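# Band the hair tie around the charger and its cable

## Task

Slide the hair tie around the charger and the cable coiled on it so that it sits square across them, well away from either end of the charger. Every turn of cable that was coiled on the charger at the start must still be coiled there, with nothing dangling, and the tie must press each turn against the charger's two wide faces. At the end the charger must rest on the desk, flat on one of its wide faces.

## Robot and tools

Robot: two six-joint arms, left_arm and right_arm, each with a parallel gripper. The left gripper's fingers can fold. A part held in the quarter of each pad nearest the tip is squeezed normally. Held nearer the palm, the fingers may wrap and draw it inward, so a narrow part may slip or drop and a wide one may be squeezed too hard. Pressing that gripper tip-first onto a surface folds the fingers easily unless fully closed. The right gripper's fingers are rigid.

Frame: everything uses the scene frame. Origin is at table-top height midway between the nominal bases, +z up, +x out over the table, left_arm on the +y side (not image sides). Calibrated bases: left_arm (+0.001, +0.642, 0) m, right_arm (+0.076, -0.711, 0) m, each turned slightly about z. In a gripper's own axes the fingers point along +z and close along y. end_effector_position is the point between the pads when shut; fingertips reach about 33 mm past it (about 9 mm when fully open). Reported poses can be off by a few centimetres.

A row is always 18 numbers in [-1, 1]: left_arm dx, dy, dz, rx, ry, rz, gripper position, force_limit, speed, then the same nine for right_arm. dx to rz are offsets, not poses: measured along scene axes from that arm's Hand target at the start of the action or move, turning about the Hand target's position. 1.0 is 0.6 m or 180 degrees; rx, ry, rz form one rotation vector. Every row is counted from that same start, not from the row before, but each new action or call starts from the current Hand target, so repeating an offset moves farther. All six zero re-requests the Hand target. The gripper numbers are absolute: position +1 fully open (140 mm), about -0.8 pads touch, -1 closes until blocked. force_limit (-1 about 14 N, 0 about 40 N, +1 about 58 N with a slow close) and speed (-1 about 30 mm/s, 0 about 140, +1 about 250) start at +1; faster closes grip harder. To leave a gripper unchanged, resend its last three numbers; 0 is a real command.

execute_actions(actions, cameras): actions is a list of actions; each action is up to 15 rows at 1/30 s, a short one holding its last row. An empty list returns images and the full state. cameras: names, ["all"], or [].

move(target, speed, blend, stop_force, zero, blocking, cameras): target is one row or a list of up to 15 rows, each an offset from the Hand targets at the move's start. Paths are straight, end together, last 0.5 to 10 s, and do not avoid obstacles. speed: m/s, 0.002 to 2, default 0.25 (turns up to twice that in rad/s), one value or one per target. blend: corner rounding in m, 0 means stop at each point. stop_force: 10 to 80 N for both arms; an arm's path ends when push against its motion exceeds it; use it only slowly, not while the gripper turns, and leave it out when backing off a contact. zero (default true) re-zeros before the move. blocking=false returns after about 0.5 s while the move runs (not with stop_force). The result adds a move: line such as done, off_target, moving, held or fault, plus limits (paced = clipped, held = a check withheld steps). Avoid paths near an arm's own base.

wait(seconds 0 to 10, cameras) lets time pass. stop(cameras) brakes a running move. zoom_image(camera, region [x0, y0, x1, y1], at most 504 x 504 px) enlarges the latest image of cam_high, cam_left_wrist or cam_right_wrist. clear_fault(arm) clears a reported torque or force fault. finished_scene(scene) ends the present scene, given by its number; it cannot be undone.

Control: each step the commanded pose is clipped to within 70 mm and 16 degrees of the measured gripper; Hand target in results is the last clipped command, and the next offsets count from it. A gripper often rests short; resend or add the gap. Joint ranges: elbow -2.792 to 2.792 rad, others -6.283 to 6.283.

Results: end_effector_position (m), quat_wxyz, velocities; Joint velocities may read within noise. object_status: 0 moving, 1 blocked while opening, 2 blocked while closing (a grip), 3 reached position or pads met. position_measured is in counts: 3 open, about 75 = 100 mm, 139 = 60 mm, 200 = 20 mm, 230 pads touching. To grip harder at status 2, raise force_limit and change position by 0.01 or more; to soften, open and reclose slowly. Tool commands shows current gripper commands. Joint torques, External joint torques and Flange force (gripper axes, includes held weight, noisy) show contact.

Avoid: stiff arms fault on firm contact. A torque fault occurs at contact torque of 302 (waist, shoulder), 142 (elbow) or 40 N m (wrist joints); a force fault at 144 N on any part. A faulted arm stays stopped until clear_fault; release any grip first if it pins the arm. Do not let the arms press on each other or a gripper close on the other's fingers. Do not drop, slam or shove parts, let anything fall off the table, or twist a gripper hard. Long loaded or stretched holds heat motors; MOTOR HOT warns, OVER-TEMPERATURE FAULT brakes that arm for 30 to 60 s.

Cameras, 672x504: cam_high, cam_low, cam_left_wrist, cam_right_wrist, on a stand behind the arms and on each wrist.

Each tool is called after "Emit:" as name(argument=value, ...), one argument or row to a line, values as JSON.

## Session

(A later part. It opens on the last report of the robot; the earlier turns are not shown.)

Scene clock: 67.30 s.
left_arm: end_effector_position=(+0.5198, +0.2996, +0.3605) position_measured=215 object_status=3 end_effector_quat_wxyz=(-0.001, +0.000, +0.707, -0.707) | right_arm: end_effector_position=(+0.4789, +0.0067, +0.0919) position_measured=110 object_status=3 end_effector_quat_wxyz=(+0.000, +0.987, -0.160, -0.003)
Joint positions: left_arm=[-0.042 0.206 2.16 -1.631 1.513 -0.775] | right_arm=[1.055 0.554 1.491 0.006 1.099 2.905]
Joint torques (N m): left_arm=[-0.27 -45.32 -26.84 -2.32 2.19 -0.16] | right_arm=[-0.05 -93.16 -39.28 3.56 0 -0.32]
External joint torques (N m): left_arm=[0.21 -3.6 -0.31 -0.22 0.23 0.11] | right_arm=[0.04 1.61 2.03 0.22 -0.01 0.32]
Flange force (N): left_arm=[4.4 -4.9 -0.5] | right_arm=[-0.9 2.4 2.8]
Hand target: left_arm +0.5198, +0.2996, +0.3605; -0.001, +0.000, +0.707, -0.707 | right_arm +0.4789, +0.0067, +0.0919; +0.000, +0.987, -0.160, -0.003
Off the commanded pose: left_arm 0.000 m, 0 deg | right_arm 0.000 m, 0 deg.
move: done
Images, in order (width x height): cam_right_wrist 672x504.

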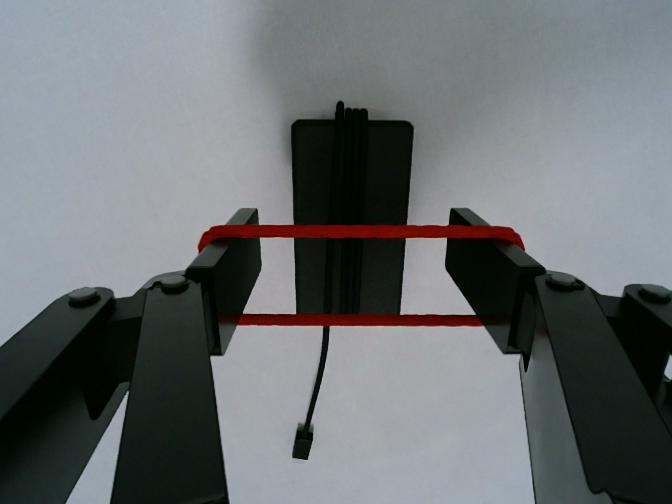

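Emit:
move(
  target=[
    [0,0,0,0,0,0,-0.69,-1,-1,0,0,-0.1015,0,0,0,0.15,1,0],
    [0,0,0,0,0,0,-0.69,-1,-1,0,0,-0.1015,0,0,0,-1,0.3,-1],
  ],
  speed=0.1,
  cameras=["cam_right_wrist"],
)

Scene clock: 71.03 s.
left_arm: end_effector_position=(+0.5198, +0.2996, +0.3605) position_measured=215 object_status=3 end_effector_quat_wxyz=(-0.001, +0.000, +0.707, -0.707) | right_arm: end_effector_position=(+0.4789, +0.0067, +0.0311) position_measured=144 object_status=0 end_effector_quat_wxyz=(+0.000, +0.987, -0.160, -0.003)
Joint positions: left_arm=[-0.042 0.206 2.16 -1.631 1.513 -0.775] | right_arm=[1.055 0.603 1.534 0.006 1.007 2.904]
Joint torques (N m): left_arm=[-0.3 -45.6 -26.9 -2.35 2.24 -0.11] | right_arm=[-2.34 -74.37 -18.81 2.43 4.1 -0.24]
External joint torques (N m): left_arm=[0.17 -3.47 -0.28 -0.2 0.19 0.06] | right_arm=[2.2 -19.58 -16.56 1.16 -4.12 0.24]
Flange force (N): left_arm=[4.2 -4.8 -0.4] | right_arm=[-1.4 -9.0 -21.0]
Hand target: left_arm +0.5198, +0.2996, +0.3605; -0.001, +0.000, +0.707, -0.707 | right_arm +0.4789, +0.0067, +0.0310; +0.000, +0.987, -0.160, -0.003
Off the commanded pose: left_arm 0.000 m, 0 deg | right_arm 0.000 m, 0 deg.
move: done
Images, in order (width x height): cam_right_wrist 672x504.

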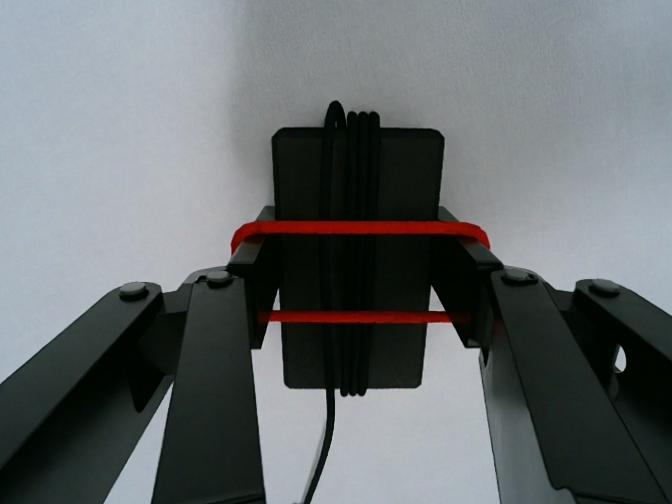

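Emit:
move(
  target=[0,0,0,0,0,0,-0.69,-1,-1,0,0,0.004,0,0,0,-1,0.3,-1],
  speed=0.05,
)

Scene clock: 72.40 s.
left_arm: end_effector_position=(+0.5198, +0.2996, +0.3605) position_measured=215 object_status=3 end_effector_quat_wxyz=(-0.001, +0.000, +0.707, -0.707) | right_arm: end_effector_position=(+0.4788, +0.0066, +0.0334) position_measured=144 object_status=2 end_effector_quat_wxyz=(+0.000, +0.987, -0.160, -0.003)
Joint positions: left_arm=[-0.042 0.206 2.16 -1.631 1.513 -0.775] | right_arm=[1.055 0.601 1.532 0.006 1.011 2.904]
Joint torques (N m): left_arm=[-0.32 -45.31 -26.94 -2.34 2.28 -0.13] | right_arm=[0.22 -97.5 -38.69 3.39 0.03 -0.28]
External joint torques (N m): left_arm=[0.27 -3.8 -0.42 -0.22 0.15 0.08] | right_arm=[-0.41 3.63 3.24 0.21 -0.04 0.28]
Flange force (N): left_arm=[4.4 -5.4 -0.5] | right_arm=[-0.4 2.8 5.2]
Hand target: left_arm +0.5198, +0.2996, +0.3605; -0.001, +0.000, +0.707, -0.707 | right_arm +0.4789, +0.0067, +0.0334; +0.000, +0.987, -0.160, -0.003
Off the commanded pose: left_arm 0.000 m, 0 deg | right_arm 0.000 m, 0 deg.
move: done

Emit:
move(
  target=[
    [0,0.1,0,0,0,0,-0.69,-1,-1,0,0,0.08,0,0,0,-1,0.3,-1],
    [-0.1187,0.1,-0.1425,0,0,0,0.05,-1,-1,-0.0422,0.272,0.4367,0,0,-0.398,-1,0.3,-1],
  ],
  speed=[0.12,0.25],
  blend=[0.03,0],
  cameras=["all"],
)

Scene clock: 80.73 s.
left_arm: end_effector_position=(+0.4486, +0.3596, +0.2750) position_measured=123 object_status=0 end_effector_quat_wxyz=(-0.001, +0.000, +0.707, -0.707) | right_arm: end_effector_position=(+0.4535, +0.1699, +0.2954) position_measured=144 object_status=2 end_effector_quat_wxyz=(-0.001, +0.707, -0.707, -0.002)
Joint positions: left_arm=[0.078 0.258 2.335 -1.54 1.59 -0.548] | right_arm=[1.168 0.696 0.875 0.003 1.566 4.271]
Joint torques (N m): left_arm=[-0.72 -42.02 -18.64 -1.5 2.63 -0.13] | right_arm=[-0.34 -112.53 -46.05 4.01 0.05 -0.28]
External joint torques (N m): left_arm=[0.7 -3.76 0.08 -0.19 0.25 0.08] | right_arm=[0.8 4.34 4.18 0.29 -0.03 0.28]
Flange force (N): left_arm=[4.6 -7.0 -1.0] | right_arm=[5.0 3.4 7.5]
Hand target: left_arm +0.4486, +0.3596, +0.2750; -0.001, +0.000, +0.707, -0.707 | right_arm +0.4535, +0.1699, +0.2954; -0.001, +0.707, -0.707, -0.002
Off the commanded pose: left_arm 0.000 m, 0 deg | right_arm 0.000 m, 0 deg.
move: done

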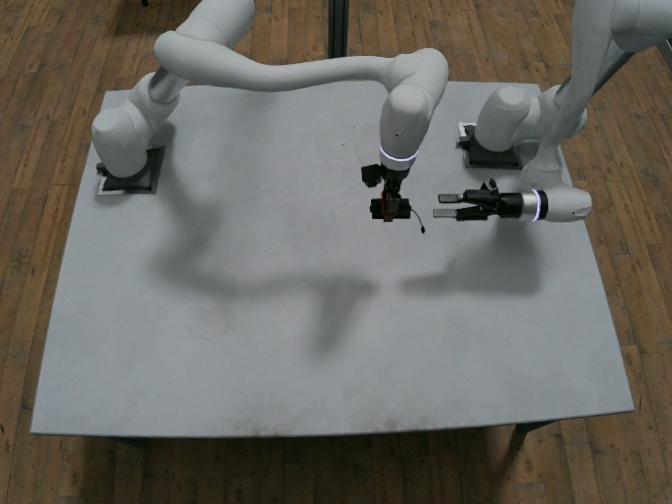

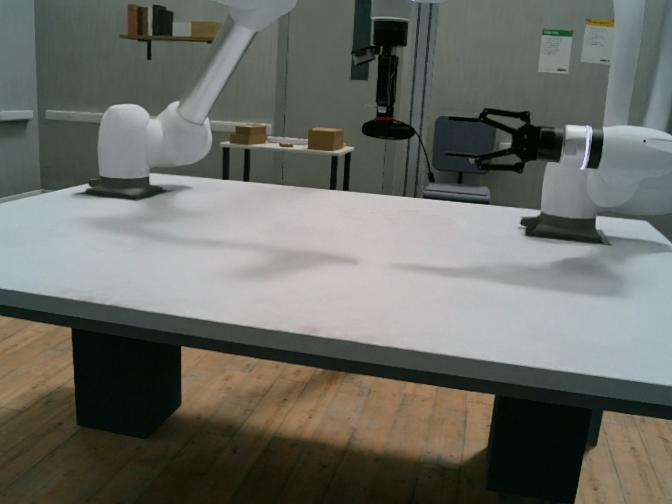

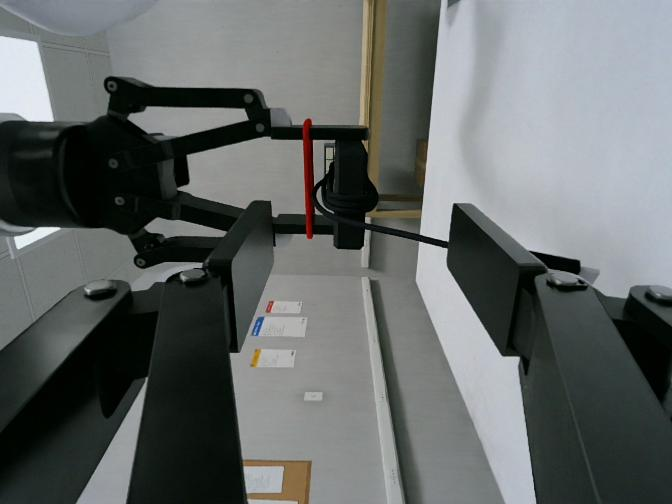

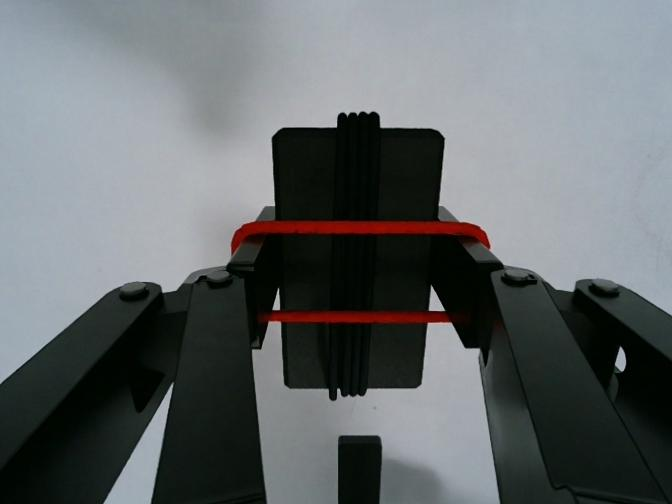

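Emit:
zoom_image(
  camera="cam_left_wrist",
  region=[250, 100, 450, 270],
)

Scaled by 2.520 from the camera's 672x504 image, which has a finer 960x720 frame.

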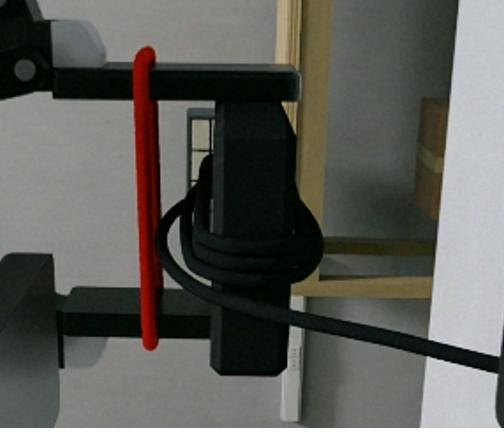

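Emit:
zoom_image(
  camera="cam_high",
  region=[350, 150, 510, 270],
)

Emit:
zoom_image(
  camera="cam_low",
  region=[350, 50, 550, 200],
)

Scaled by 3.150 from the camera's 672x504 image, which has a finer 960x720 frame.

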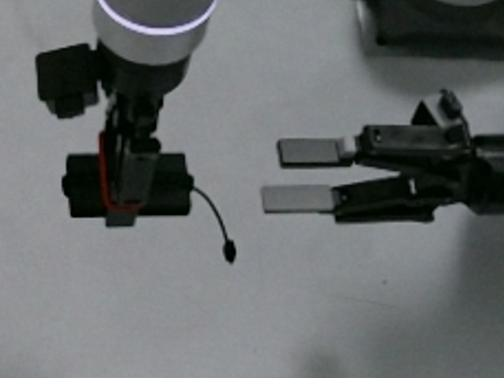

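Scaled by 2.520 from the camera's 672x504 image, which has a finer 960x720 frame.

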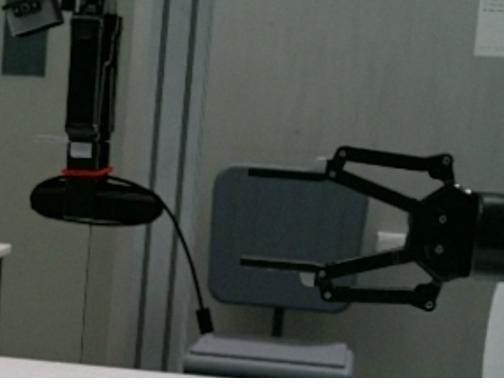

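Emit:
move(
  target=[-0.0067,-0.108,0.003,0,0,0,0.05,-1,-1,0,0,0,0,0,0,-1,0.3,-1],
  speed=0.15,
  cameras=["all"],
)

Emit:
zoom_image(
  camera="cam_low",
  region=[350, 50, 550, 200],
)

Emit:
zoom_image(
  camera="cam_left_wrist",
  region=[230, 80, 480, 330],
)

Scene clock: 92.37 s.
left_arm: end_effector_position=(+0.4445, +0.2949, +0.2768) position_measured=123 object_status=3 end_effector_quat_wxyz=(-0.001, +0.000, +0.707, -0.707) | right_arm: end_effector_position=(+0.4535, +0.1699, +0.2954) position_measured=144 object_status=2 end_effector_quat_wxyz=(-0.001, +0.707, -0.707, -0.002)
Joint positions: left_arm=[-0.067 0.247 2.346 -1.664 1.515 -0.546] | right_arm=[1.168 0.696 0.875 0.003 1.566 4.271]
Joint torques (N m): left_arm=[0.14 -41.46 -19.09 -1.79 2.68 -0.13] | right_arm=[-0.08 -112.94 -45.75 3.96 -0.04 -0.23]
External joint torques (N m): left_arm=[-0.13 -3.51 0.05 -0.17 0.2 0.08] | right_arm=[-0.04 4.86 3.91 0.32 0.06 0.23]
Flange force (N): left_arm=[4.3 -6.5 0.3] | right_arm=[3.4 1.6 6.9]
Hand target: left_arm +0.4446, +0.2948, +0.2768; -0.001, +0.000, +0.707, -0.707 | right_arm +0.4535, +0.1699, +0.2954; -0.001, +0.707, -0.707, -0.002
Off the commanded pose: left_arm 0.000 m, 0 deg | right_arm 0.000 m, 0 deg.
move: done

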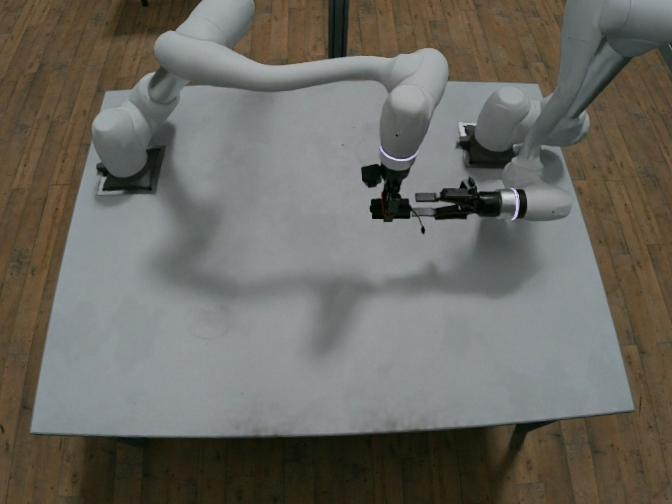

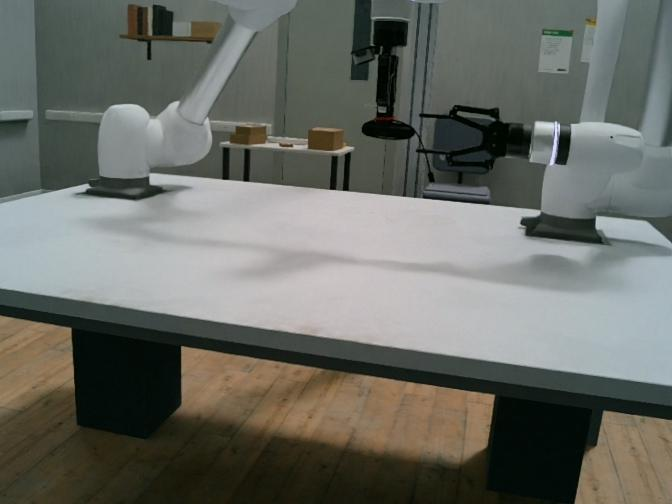

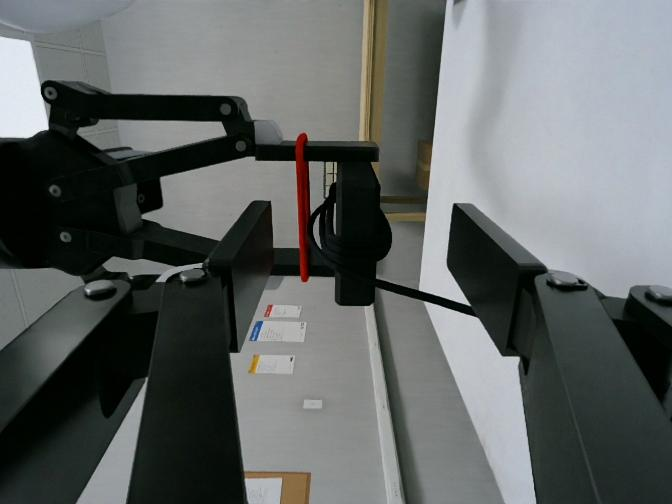

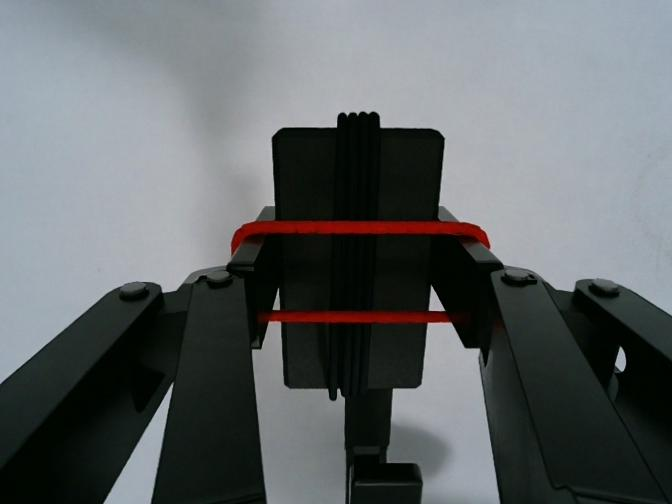

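Scaled by 2.520 from the camera's 672x504 image, which has a finer 960x720 frame.

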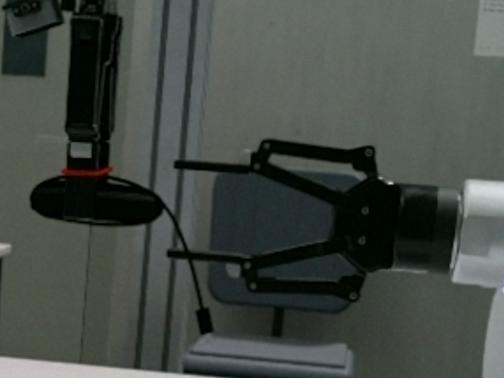

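Scaled by 2.016 from the camera's 672x504 image, which has a finer 960x720 frame.

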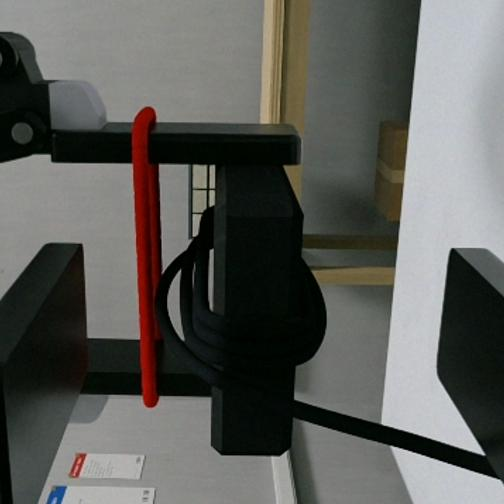

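Emit:
move(
  target=[
    [0,-0.0683,0.0035,0,0,0,0.05,-1,-1,0,0,0,0,0,0,-1,0.3,-1],
    [0,-0.0683,0.0035,0,0,0,-1,-0.3,-1,0,0,0,0,0,0,-1,0.3,-1],
  ],
  speed=0.08,
  cameras=["all"],
)

Emit:
zoom_image(
  camera="cam_low",
  region=[350, 50, 550, 200],
)

Emit:
zoom_image(
  camera="cam_left_wrist",
  region=[230, 80, 480, 330],
)

Scene clock: 98.03 s.
left_arm: end_effector_position=(+0.4446, +0.2539, +0.2788) position_measured=193 object_status=0 end_effector_quat_wxyz=(+0.000, +0.000, +0.707, -0.707) | right_arm: end_effector_position=(+0.4535, +0.1699, +0.2955) position_measured=144 object_status=2 end_effector_quat_wxyz=(-0.002, +0.707, -0.707, -0.002)
Joint positions: left_arm=[-0.159 0.247 2.339 -1.742 1.466 -0.547] | right_arm=[1.168 0.696 0.875 0.003 1.566 4.271]
Joint torques (N m): left_arm=[-1.35 -48.77 -24.72 -4.53 6.71 -0.11] | right_arm=[1.04 -99.85 -39.25 4.23 -0.39 -0.24]
External joint torques (N m): left_arm=[1.38 3.15 5.04 2.38 -3.81 0.06] | right_arm=[-0.92 -8.23 -2.58 0.07 0.41 0.24]
Flange force (N): left_arm=[4.1 6.5 -3.7] | right_arm=[7.1 2.3 -5.4]
Hand target: left_arm +0.4446, +0.2539, +0.2789; -0.001, +0.000, +0.707, -0.707 | right_arm +0.4535, +0.1699, +0.2954; -0.001, +0.707, -0.707, -0.002
Off the commanded pose: left_arm 0.000 m, 0 deg | right_arm 0.000 m, 0 deg.
move: done

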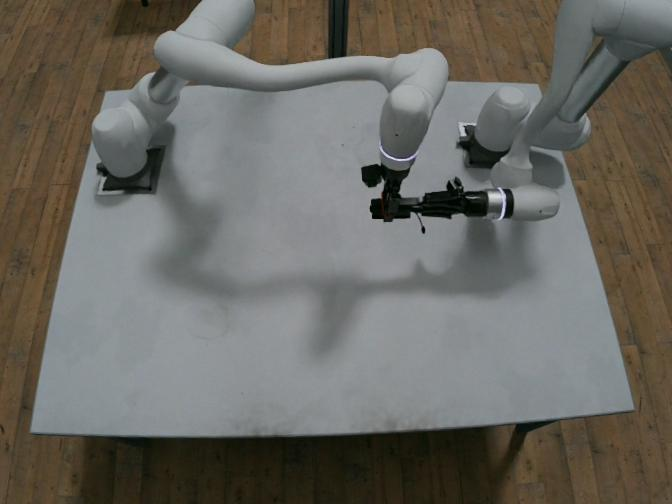

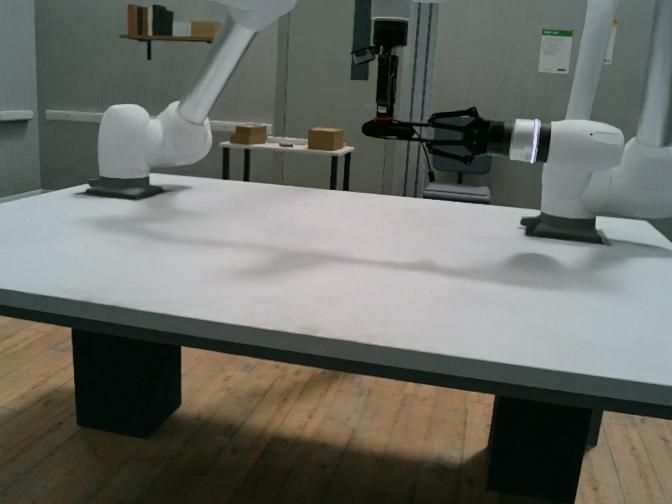

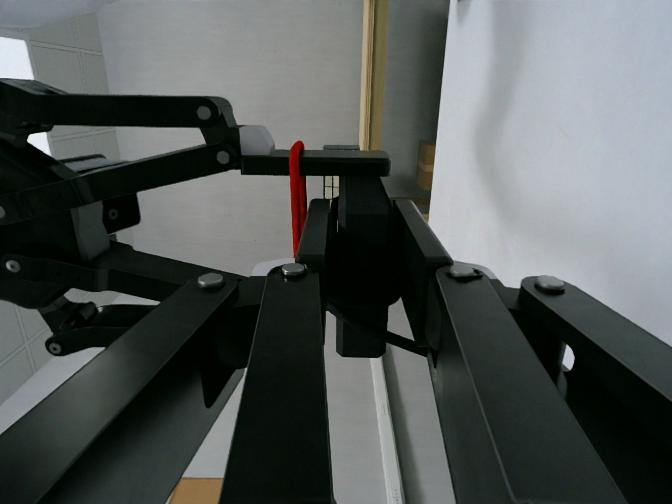

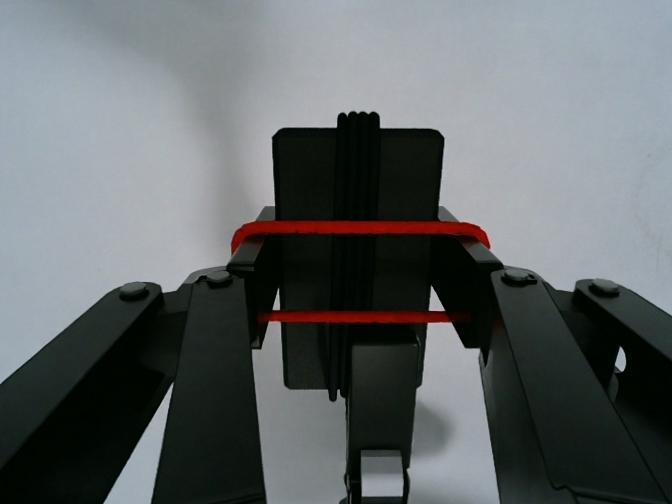

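Scaled by 2.520 from the camera's 672x504 image, which has a finer 960x720 frame.

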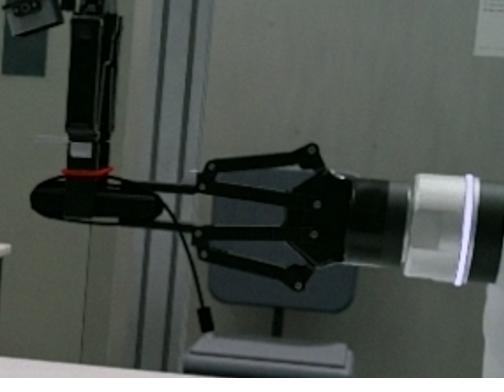

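Scaled by 2.016 from the camera's 672x504 image, which has a finer 960x720 frame.

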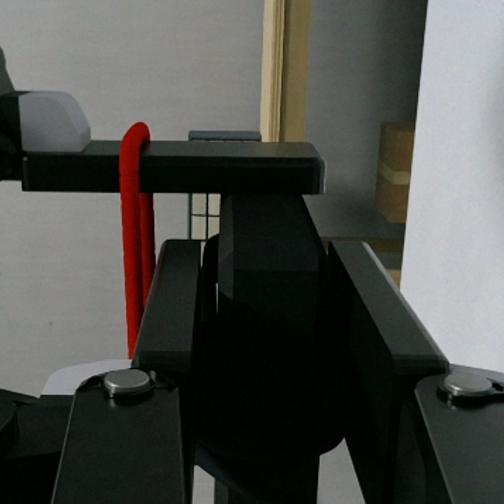

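Emit:
move(
  target=[0,0,-0.0012,0,0,0,-1,-0.3,-1,0,0,0,0,0,0,-1,0.3,-1],
  speed=0.05,
)

Scene clock: 99.57 s.
left_arm: end_effector_position=(+0.4446, +0.2539, +0.2783) position_measured=193 object_status=2 end_effector_quat_wxyz=(+0.000, +0.000, +0.707, -0.707) | right_arm: end_effector_position=(+0.4535, +0.1698, +0.2954) position_measured=144 object_status=2 end_effector_quat_wxyz=(-0.001, +0.707, -0.707, -0.002)
Joint positions: left_arm=[-0.159 0.248 2.34 -1.742 1.467 -0.545] | right_arm=[1.168 0.696 0.875 0.003 1.566 4.271]
Joint torques (N m): left_arm=[0.33 -44.72 -21.73 -3.02 4.29 -0.13] | right_arm=[-0.02 -108.18 -42.05 3.67 0.72 -0.44]
External joint torques (N m): left_arm=[-0.33 -0.96 2.18 0.88 -1.4 0.08] | right_arm=[-0.36 0.02 0.18 0.61 -0.7 0.44]
Flange force (N): left_arm=[5.0 -1.3 0.1] | right_arm=[1.5 0.7 1.6]
Hand target: left_arm +0.4446, +0.2539, +0.2782; -0.001, +0.000, +0.707, -0.707 | right_arm +0.4535, +0.1699, +0.2954; -0.001, +0.707, -0.707, -0.002
Off the commanded pose: left_arm 0.000 m, 0 deg | right_arm 0.000 m, 0 deg.
move: done

Emit:
move(
  target=[
    [0,0,0,0,0,0,-1,-0.3,-1,0,0,0,0,0,0,0.15,1,-0.2],
    [0,0,0,0,0,0,-1,-0.3,-1,0,0,0.258,0,0,0,0.15,1,-0.2],
    [0,0,0,0,0,0,-1,-0.3,-1,0,-0.36,0.23,0.4,0,0,0.15,1,-0.2],
    [0,0,0,0,0,0,-1,-0.3,-1,0,-0.25,-0.034,0.5,0,0,0.15,1,-0.2],
  ],
  speed=[0.1,0.15,0.3,0.25],
  blend=[0,0.05,0.05,0],
  cameras=["all"],
)

Emit:
zoom_image(
  camera="cam_low",
  region=[250, 50, 500, 200],
)

Emit:
zoom_image(
  camera="cam_right_wrist",
  region=[200, 100, 500, 350],
)

Scene clock: 108.40 s.
left_arm: end_effector_position=(+0.4446, +0.2539, +0.2782) position_measured=193 object_status=2 end_effector_quat_wxyz=(-0.001, +0.000, +0.707, -0.707) | right_arm: end_effector_position=(+0.4535, +0.0198, +0.2751) position_measured=110 object_status=3 end_effector_quat_wxyz=(+0.501, -0.499, +0.498, +0.502)
Joint positions: left_arm=[-0.159 0.248 2.34 -1.742 1.467 -0.545] | right_arm=[0.789 0.373 2.154 2.222 1.172 2.048]
Joint torques (N m): left_arm=[-0.31 -43.33 -20.76 -2.5 3.67 -0.12] | right_arm=[-0.03 -66.82 -30.45 -0.67 2.35 -0.33]
External joint torques (N m): left_arm=[0.32 -2.58 1.15 0.36 -0.76 0.07] | right_arm=[0.05 0.35 1.65 0.33 0.1 0.33]
Flange force (N): left_arm=[4.9 -4.6 -1.1] | right_arm=[1.0 2.1 -1.7]
Hand target: left_arm +0.4446, +0.2539, +0.2782; -0.001, +0.000, +0.707, -0.707 | right_arm +0.4535, +0.0199, +0.2750; +0.501, -0.499, +0.499, +0.502
Off the commanded pose: left_arm 0.000 m, 0 deg | right_arm 0.000 m, 0 deg.
move: done

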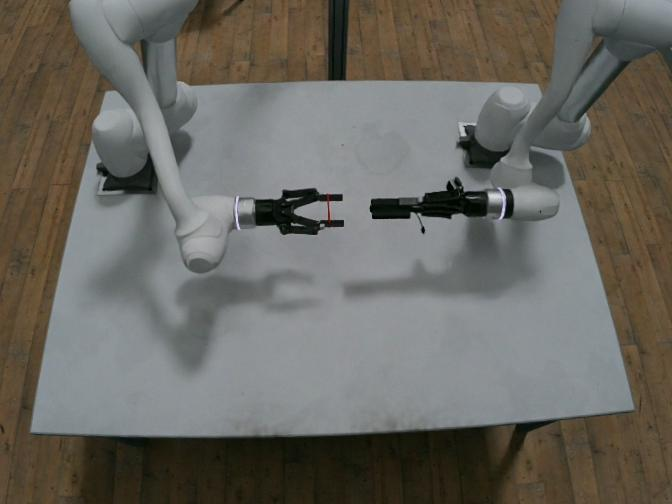

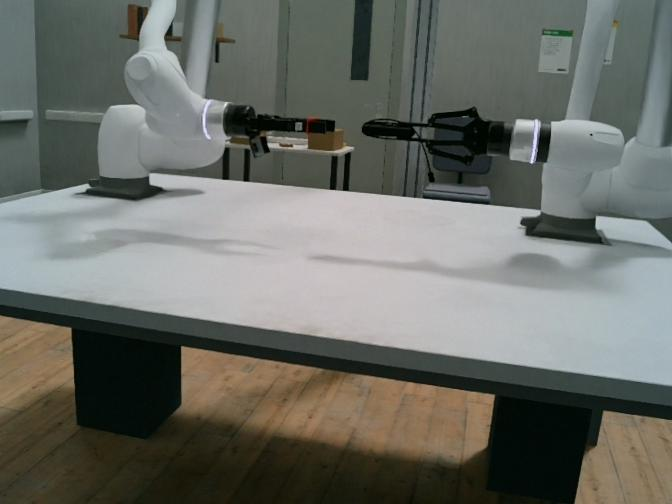

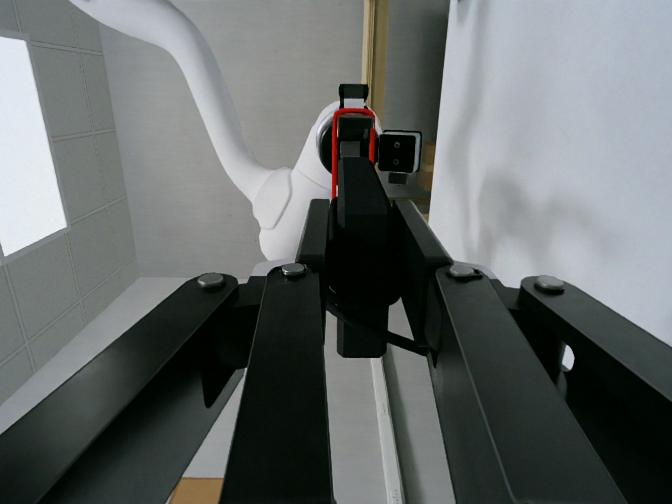

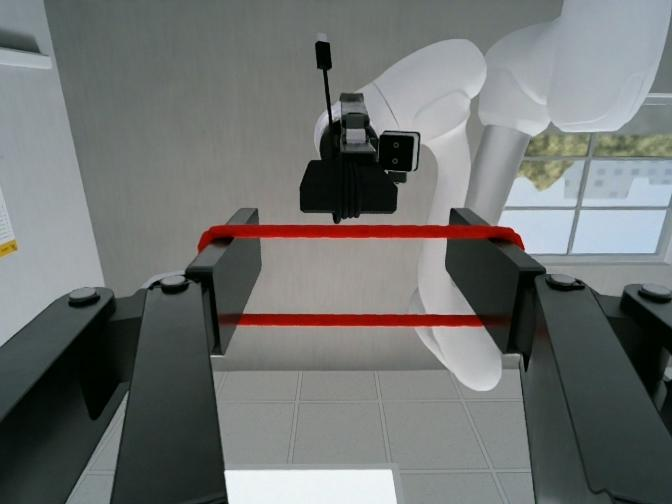

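Scaled by 2.016 from the camera's 672x504 image, which has a finer 960x720 frame.

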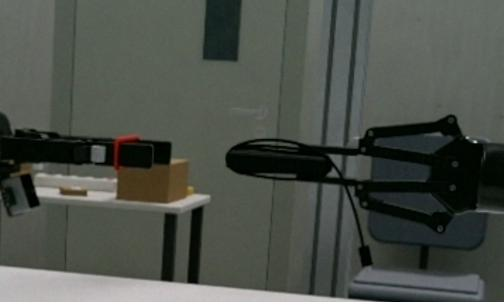

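Scaled by 1.680 from the camera's 672x504 image, which has a finer 960x720 frame.

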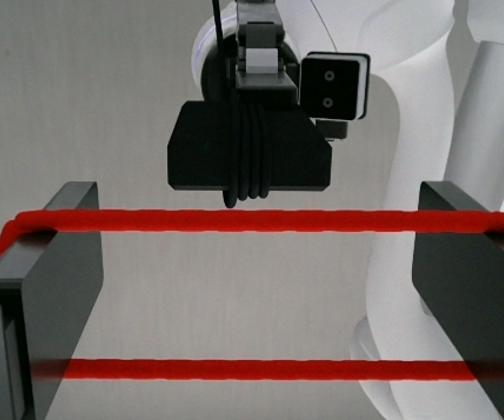

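Emit:
move(
  target=[0,0,0,0,0,0,-1,-0.3,-1,0,0.26,0,0,0,0,0.15,1,-0.2],
  speed=0.06,
  cameras=["all"],
)

Emit:
zoom_image(
  camera="cam_low",
  region=[300, 70, 500, 190],
)

Emit:
zoom_image(
  camera="cam_high",
  region=[330, 150, 450, 260],
)

Scene clock: 116.23 s.
left_arm: end_effector_position=(+0.4446, +0.2539, +0.2782) position_measured=193 object_status=2 end_effector_quat_wxyz=(-0.001, +0.000, +0.707, -0.707) | right_arm: end_effector_position=(+0.4535, +0.1758, +0.2750) position_measured=110 object_status=3 end_effector_quat_wxyz=(+0.501, -0.499, +0.499, +0.502)
Joint positions: left_arm=[-0.159 0.248 2.34 -1.742 1.467 -0.545] | right_arm=[0.961 0.509 1.914 2.353 1.024 2.058]
Joint torques (N m): left_arm=[-0.53 -44.23 -21.28 -2.73 4.08 -0.09] | right_arm=[0.44 -82.17 -33.28 -1.34 2.06 -0.33]
External joint torques (N m): left_arm=[0.49 -1.42 1.7 0.59 -1.18 0.04] | right_arm=[-0.72 -0.2 1.22 0.46 0.37 0.33]
Flange force (N): left_arm=[4.4 -2.4 -1.4] | right_arm=[0.5 0.9 -2.9]
Hand target: left_arm +0.4446, +0.2539, +0.2782; -0.001, +0.000, +0.707, -0.707 | right_arm +0.4535, +0.1759, +0.2750; +0.501, -0.499, +0.499, +0.502
Off the commanded pose: left_arm 0.000 m, 0 deg | right_arm 0.000 m, 0 deg.
move: done

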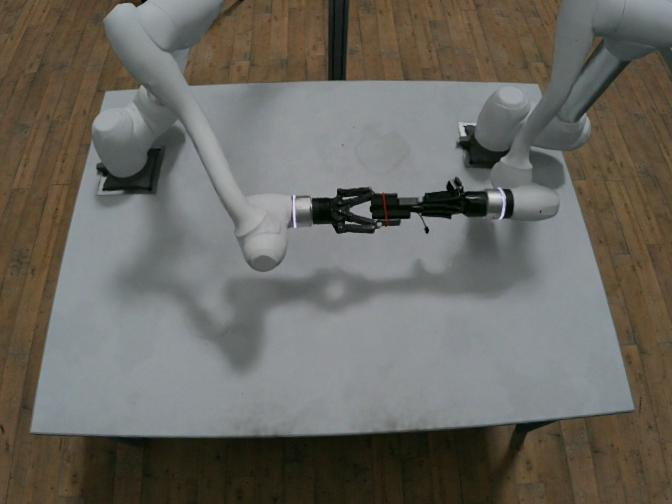

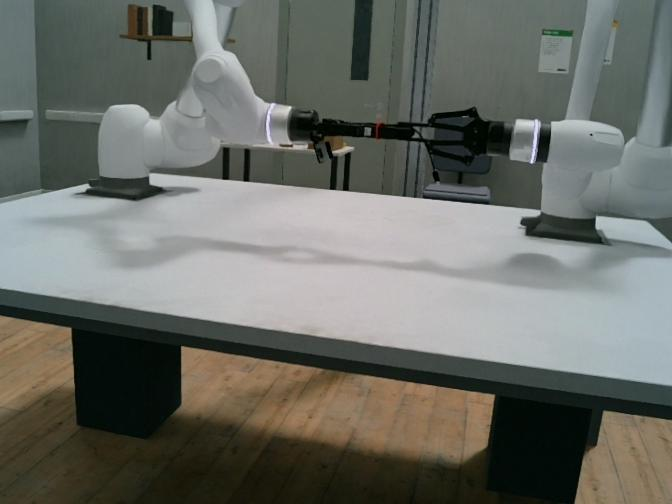

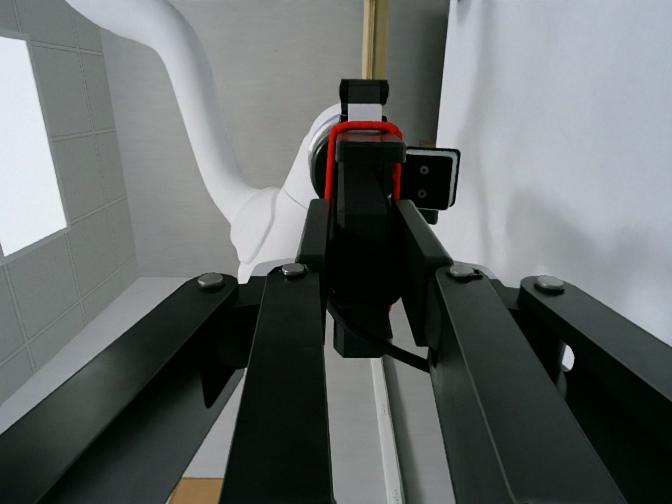

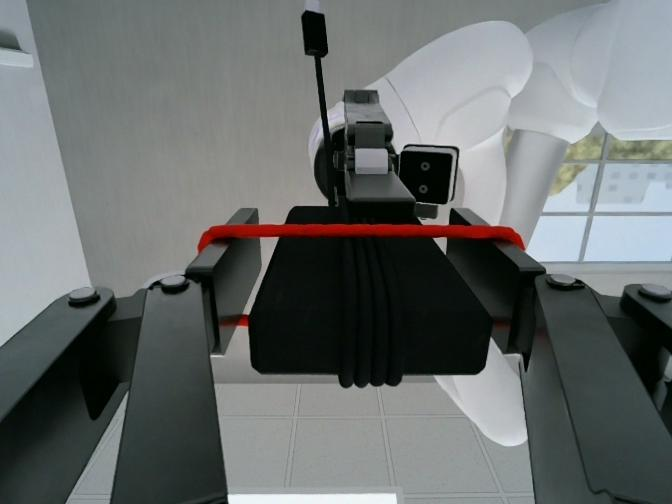

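Scaled by 2.520 from the camera's 672x504 image, which has a finer 960x720 frame.

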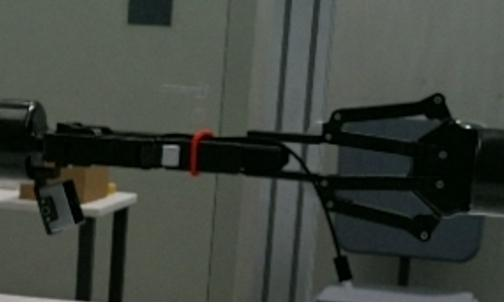

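Scaled by 4.200 from the camera's 672x504 image, which has a finer 960x720 frame.

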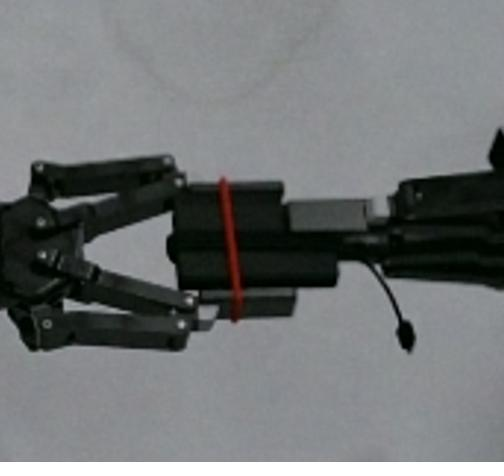

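Emit:
move(
  target=[
    [0,0,0,0,0,0,-1,-0.3,-1,0,0.0083,0,0,0,0,0.15,1,-0.2],
    [0,0,0,0,0,0,-1,-0.3,-1,0,0.0083,0,0,0,0,-1,0.3,-1],
  ],
  speed=0.05,
)

Emit:
wait(
  seconds=0.3,
  cameras=["all"],
)

Emit:
zoom_image(
  camera="cam_high",
  region=[330, 150, 450, 260],
)

Scene clock: 120.17 s.
left_arm: end_effector_position=(+0.4446, +0.2539, +0.2782) position_measured=193 object_status=2 end_effector_quat_wxyz=(-0.001, +0.000, +0.707, -0.707) | right_arm: end_effector_position=(+0.4535, +0.1808, +0.2750) position_measured=143 object_status=0 end_effector_quat_wxyz=(+0.501, -0.499, +0.499, +0.502)
Joint positions: left_arm=[-0.159 0.248 2.34 -1.742 1.467 -0.545] | right_arm=[0.965 0.514 1.905 2.356 1.019 2.058]
Joint torques (N m): left_arm=[-5.79 -44.54 -21.95 -2.47 4.44 -0.06] | right_arm=[3.12 -81.22 -37.08 -1.1 1.79 -0.24]
External joint torques (N m): left_arm=[5.87 -1.26 2.42 0.33 -1.54 0.01] | right_arm=[-2.93 -1.75 4.91 0.18 0.65 0.24]
Flange force (N): left_arm=[3.2 -1.9 -12.5] | right_arm=[0.1 3.2 -13.1]
Hand target: left_arm +0.4446, +0.2539, +0.2782; -0.001, +0.000, +0.707, -0.707 | right_arm +0.4535, +0.1808, +0.2750; +0.501, -0.499, +0.499, +0.502
Off the commanded pose: left_arm 0.000 m, 0 deg | right_arm 0.000 m, 0 deg.
move: done

Scene clock: 120.47 s.
left_arm: end_effector_position=(+0.4446, +0.2539, +0.2782) position_measured=193 object_status=2 end_effector_quat_wxyz=(-0.001, +0.000, +0.707, -0.707) | right_arm: end_effector_position=(+0.4535, +0.1808, +0.2750) position_measured=143 object_status=2 end_effector_quat_wxyz=(+0.501, -0.499, +0.499, +0.502)
Joint positions: left_arm=[-0.159 0.248 2.34 -1.742 1.467 -0.545] | right_arm=[0.965 0.514 1.905 2.356 1.019 2.058]
Joint torques (N m): left_arm=[-6.09 -44.53 -21.96 -2.42 4.41 -0.08] | right_arm=[3.93 -81.13 -36.93 -1.18 1.72 -0.28]
External joint torques (N m): left_arm=[6.05 -1.29 2.36 0.27 -1.51 0.03] | right_arm=[-3.94 -1.84 4.74 0.28 0.72 0.28]
Flange force (N): left_arm=[3.1 -1.9 -12.8] | right_arm=[0.0 2.0 -13.8]
Hand target: left_arm +0.4446, +0.2539, +0.2782; -0.001, +0.000, +0.707, -0.707 | right_arm +0.4535, +0.1808, +0.2750; +0.501, -0.499, +0.499, +0.502
Tool commands: left_gripper/position=-1.0 left_gripper/force_limit=-0.3 left_gripper/speed=-1.0 right_gripper/position=-1.0 right_gripper/force_limit=+0.3 right_gripper/speed=-1.0
Off the commanded pose: left_arm 0.000 m, 0 deg | right_arm 0.000 m, 0 deg.
wait: 0.30 s; at rest by 0.17 s

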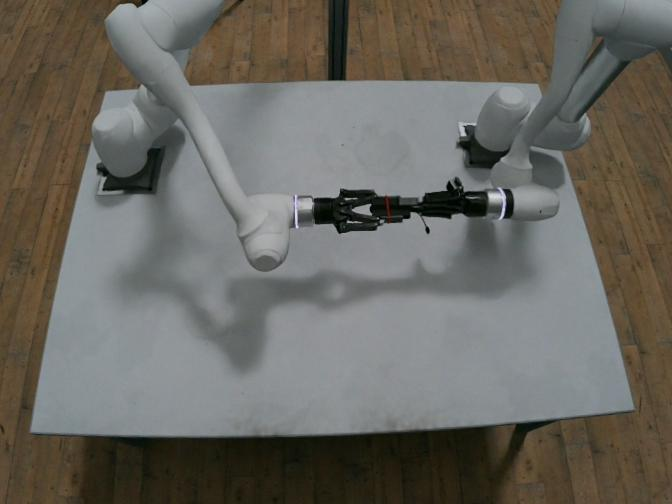

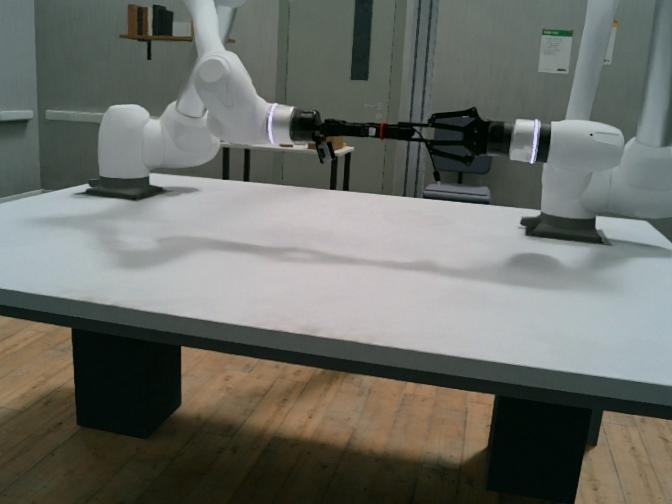

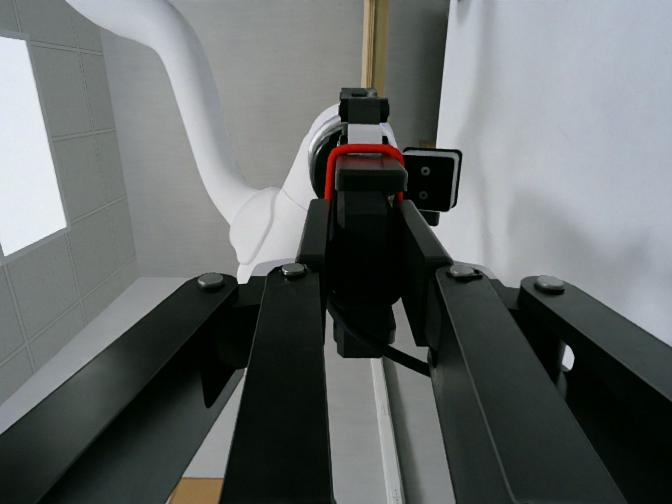

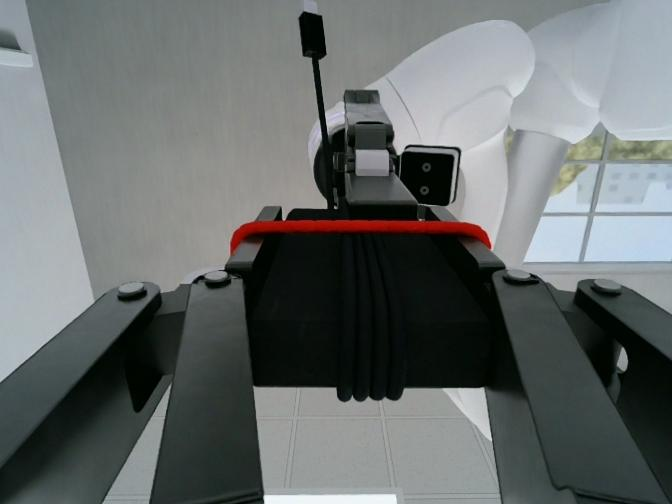

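Scaled by 4.200 from the camera's 672x504 image, which has a finer 960x720 frame.

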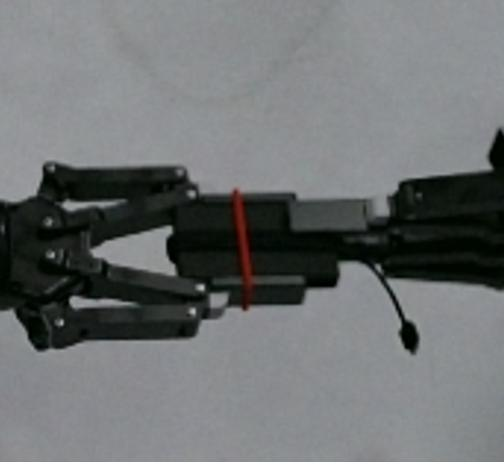

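Emit:
move(
  target=[0,0,0,0,0,0,-0.2,-1,-1,0,0,0,0,0,0,-1,0.3,-1],
  speed=0.05,
  cameras=["cam_left_wrist","cam_right_wrist","cam_low"],
)

Emit:
zoom_image(
  camera="cam_low",
  region=[300, 70, 500, 190],
)

Emit:
zoom_image(
  camera="cam_left_wrist",
  region=[240, 100, 480, 370],
)

Scene clock: 123.70 s.
left_arm: end_effector_position=(+0.4446, +0.2538, +0.2782) position_measured=154 object_status=0 end_effector_quat_wxyz=(-0.001, +0.000, +0.707, -0.707) | right_arm: end_effector_position=(+0.4535, +0.1808, +0.2750) position_measured=143 object_status=2 end_effector_quat_wxyz=(+0.501, -0.499, +0.499, +0.502)
Joint positions: left_arm=[-0.159 0.248 2.34 -1.742 1.467 -0.545] | right_arm=[0.965 0.514 1.905 2.356 1.019 2.058]
Joint torques (N m): left_arm=[0.03 -42.06 -19.61 -1.9 2.67 -0.17] | right_arm=[0.16 -86.55 -35.75 -0.86 3.25 -0.29]
External joint torques (N m): left_arm=[-0.04 -3.71 0 -0.24 0.23 0.12] | right_arm=[-0.59 3.66 3.57 -0.02 -0.82 0.3]
Flange force (N): left_arm=[4.5 -6.6 -0.2] | right_arm=[4.6 0.9 -2.4]
Hand target: left_arm +0.4446, +0.2539, +0.2782; -0.001, +0.000, +0.707, -0.707 | right_arm +0.4535, +0.1808, +0.2750; +0.501, -0.499, +0.499, +0.502
Off the commanded pose: left_arm 0.000 m, 0 deg | right_arm 0.000 m, 0 deg.
move: done
Images, in order (width x height): cam_low 672x504, cam_left_wrist 672x504, cam_right_wrist 672x504.

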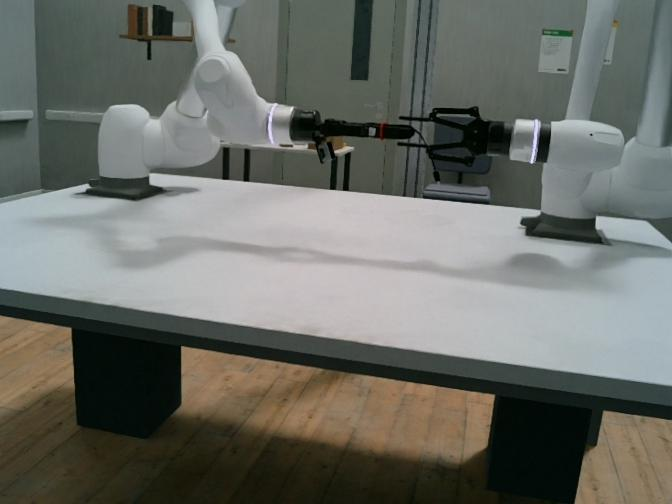

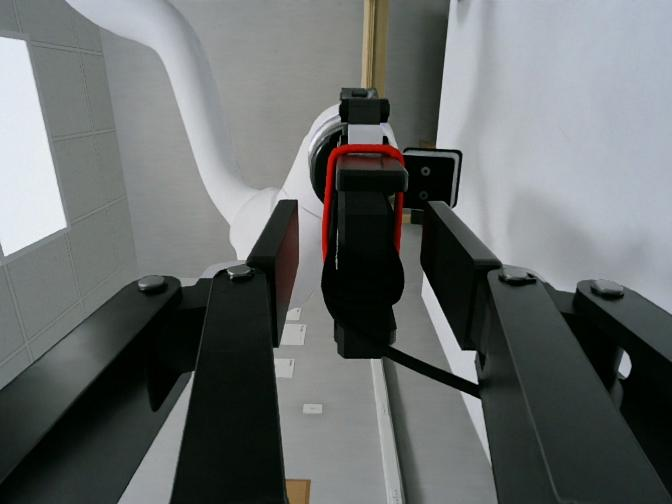

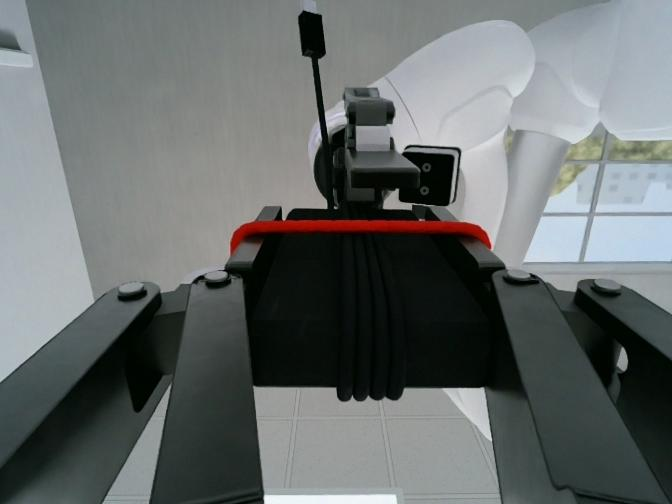

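Scaled by 2.520 from the camera's 672x504 image, which has a finer 960x720 frame.

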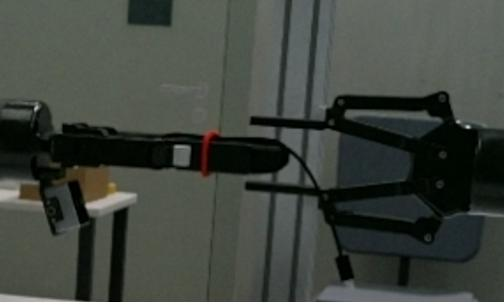

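Scaled by 1.867 from the camera's 672x504 image, which has a finer 960x720 frame.

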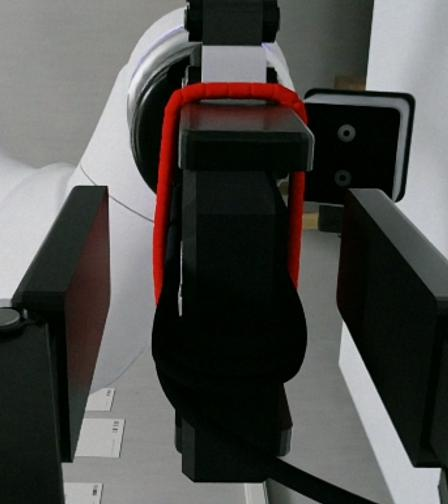

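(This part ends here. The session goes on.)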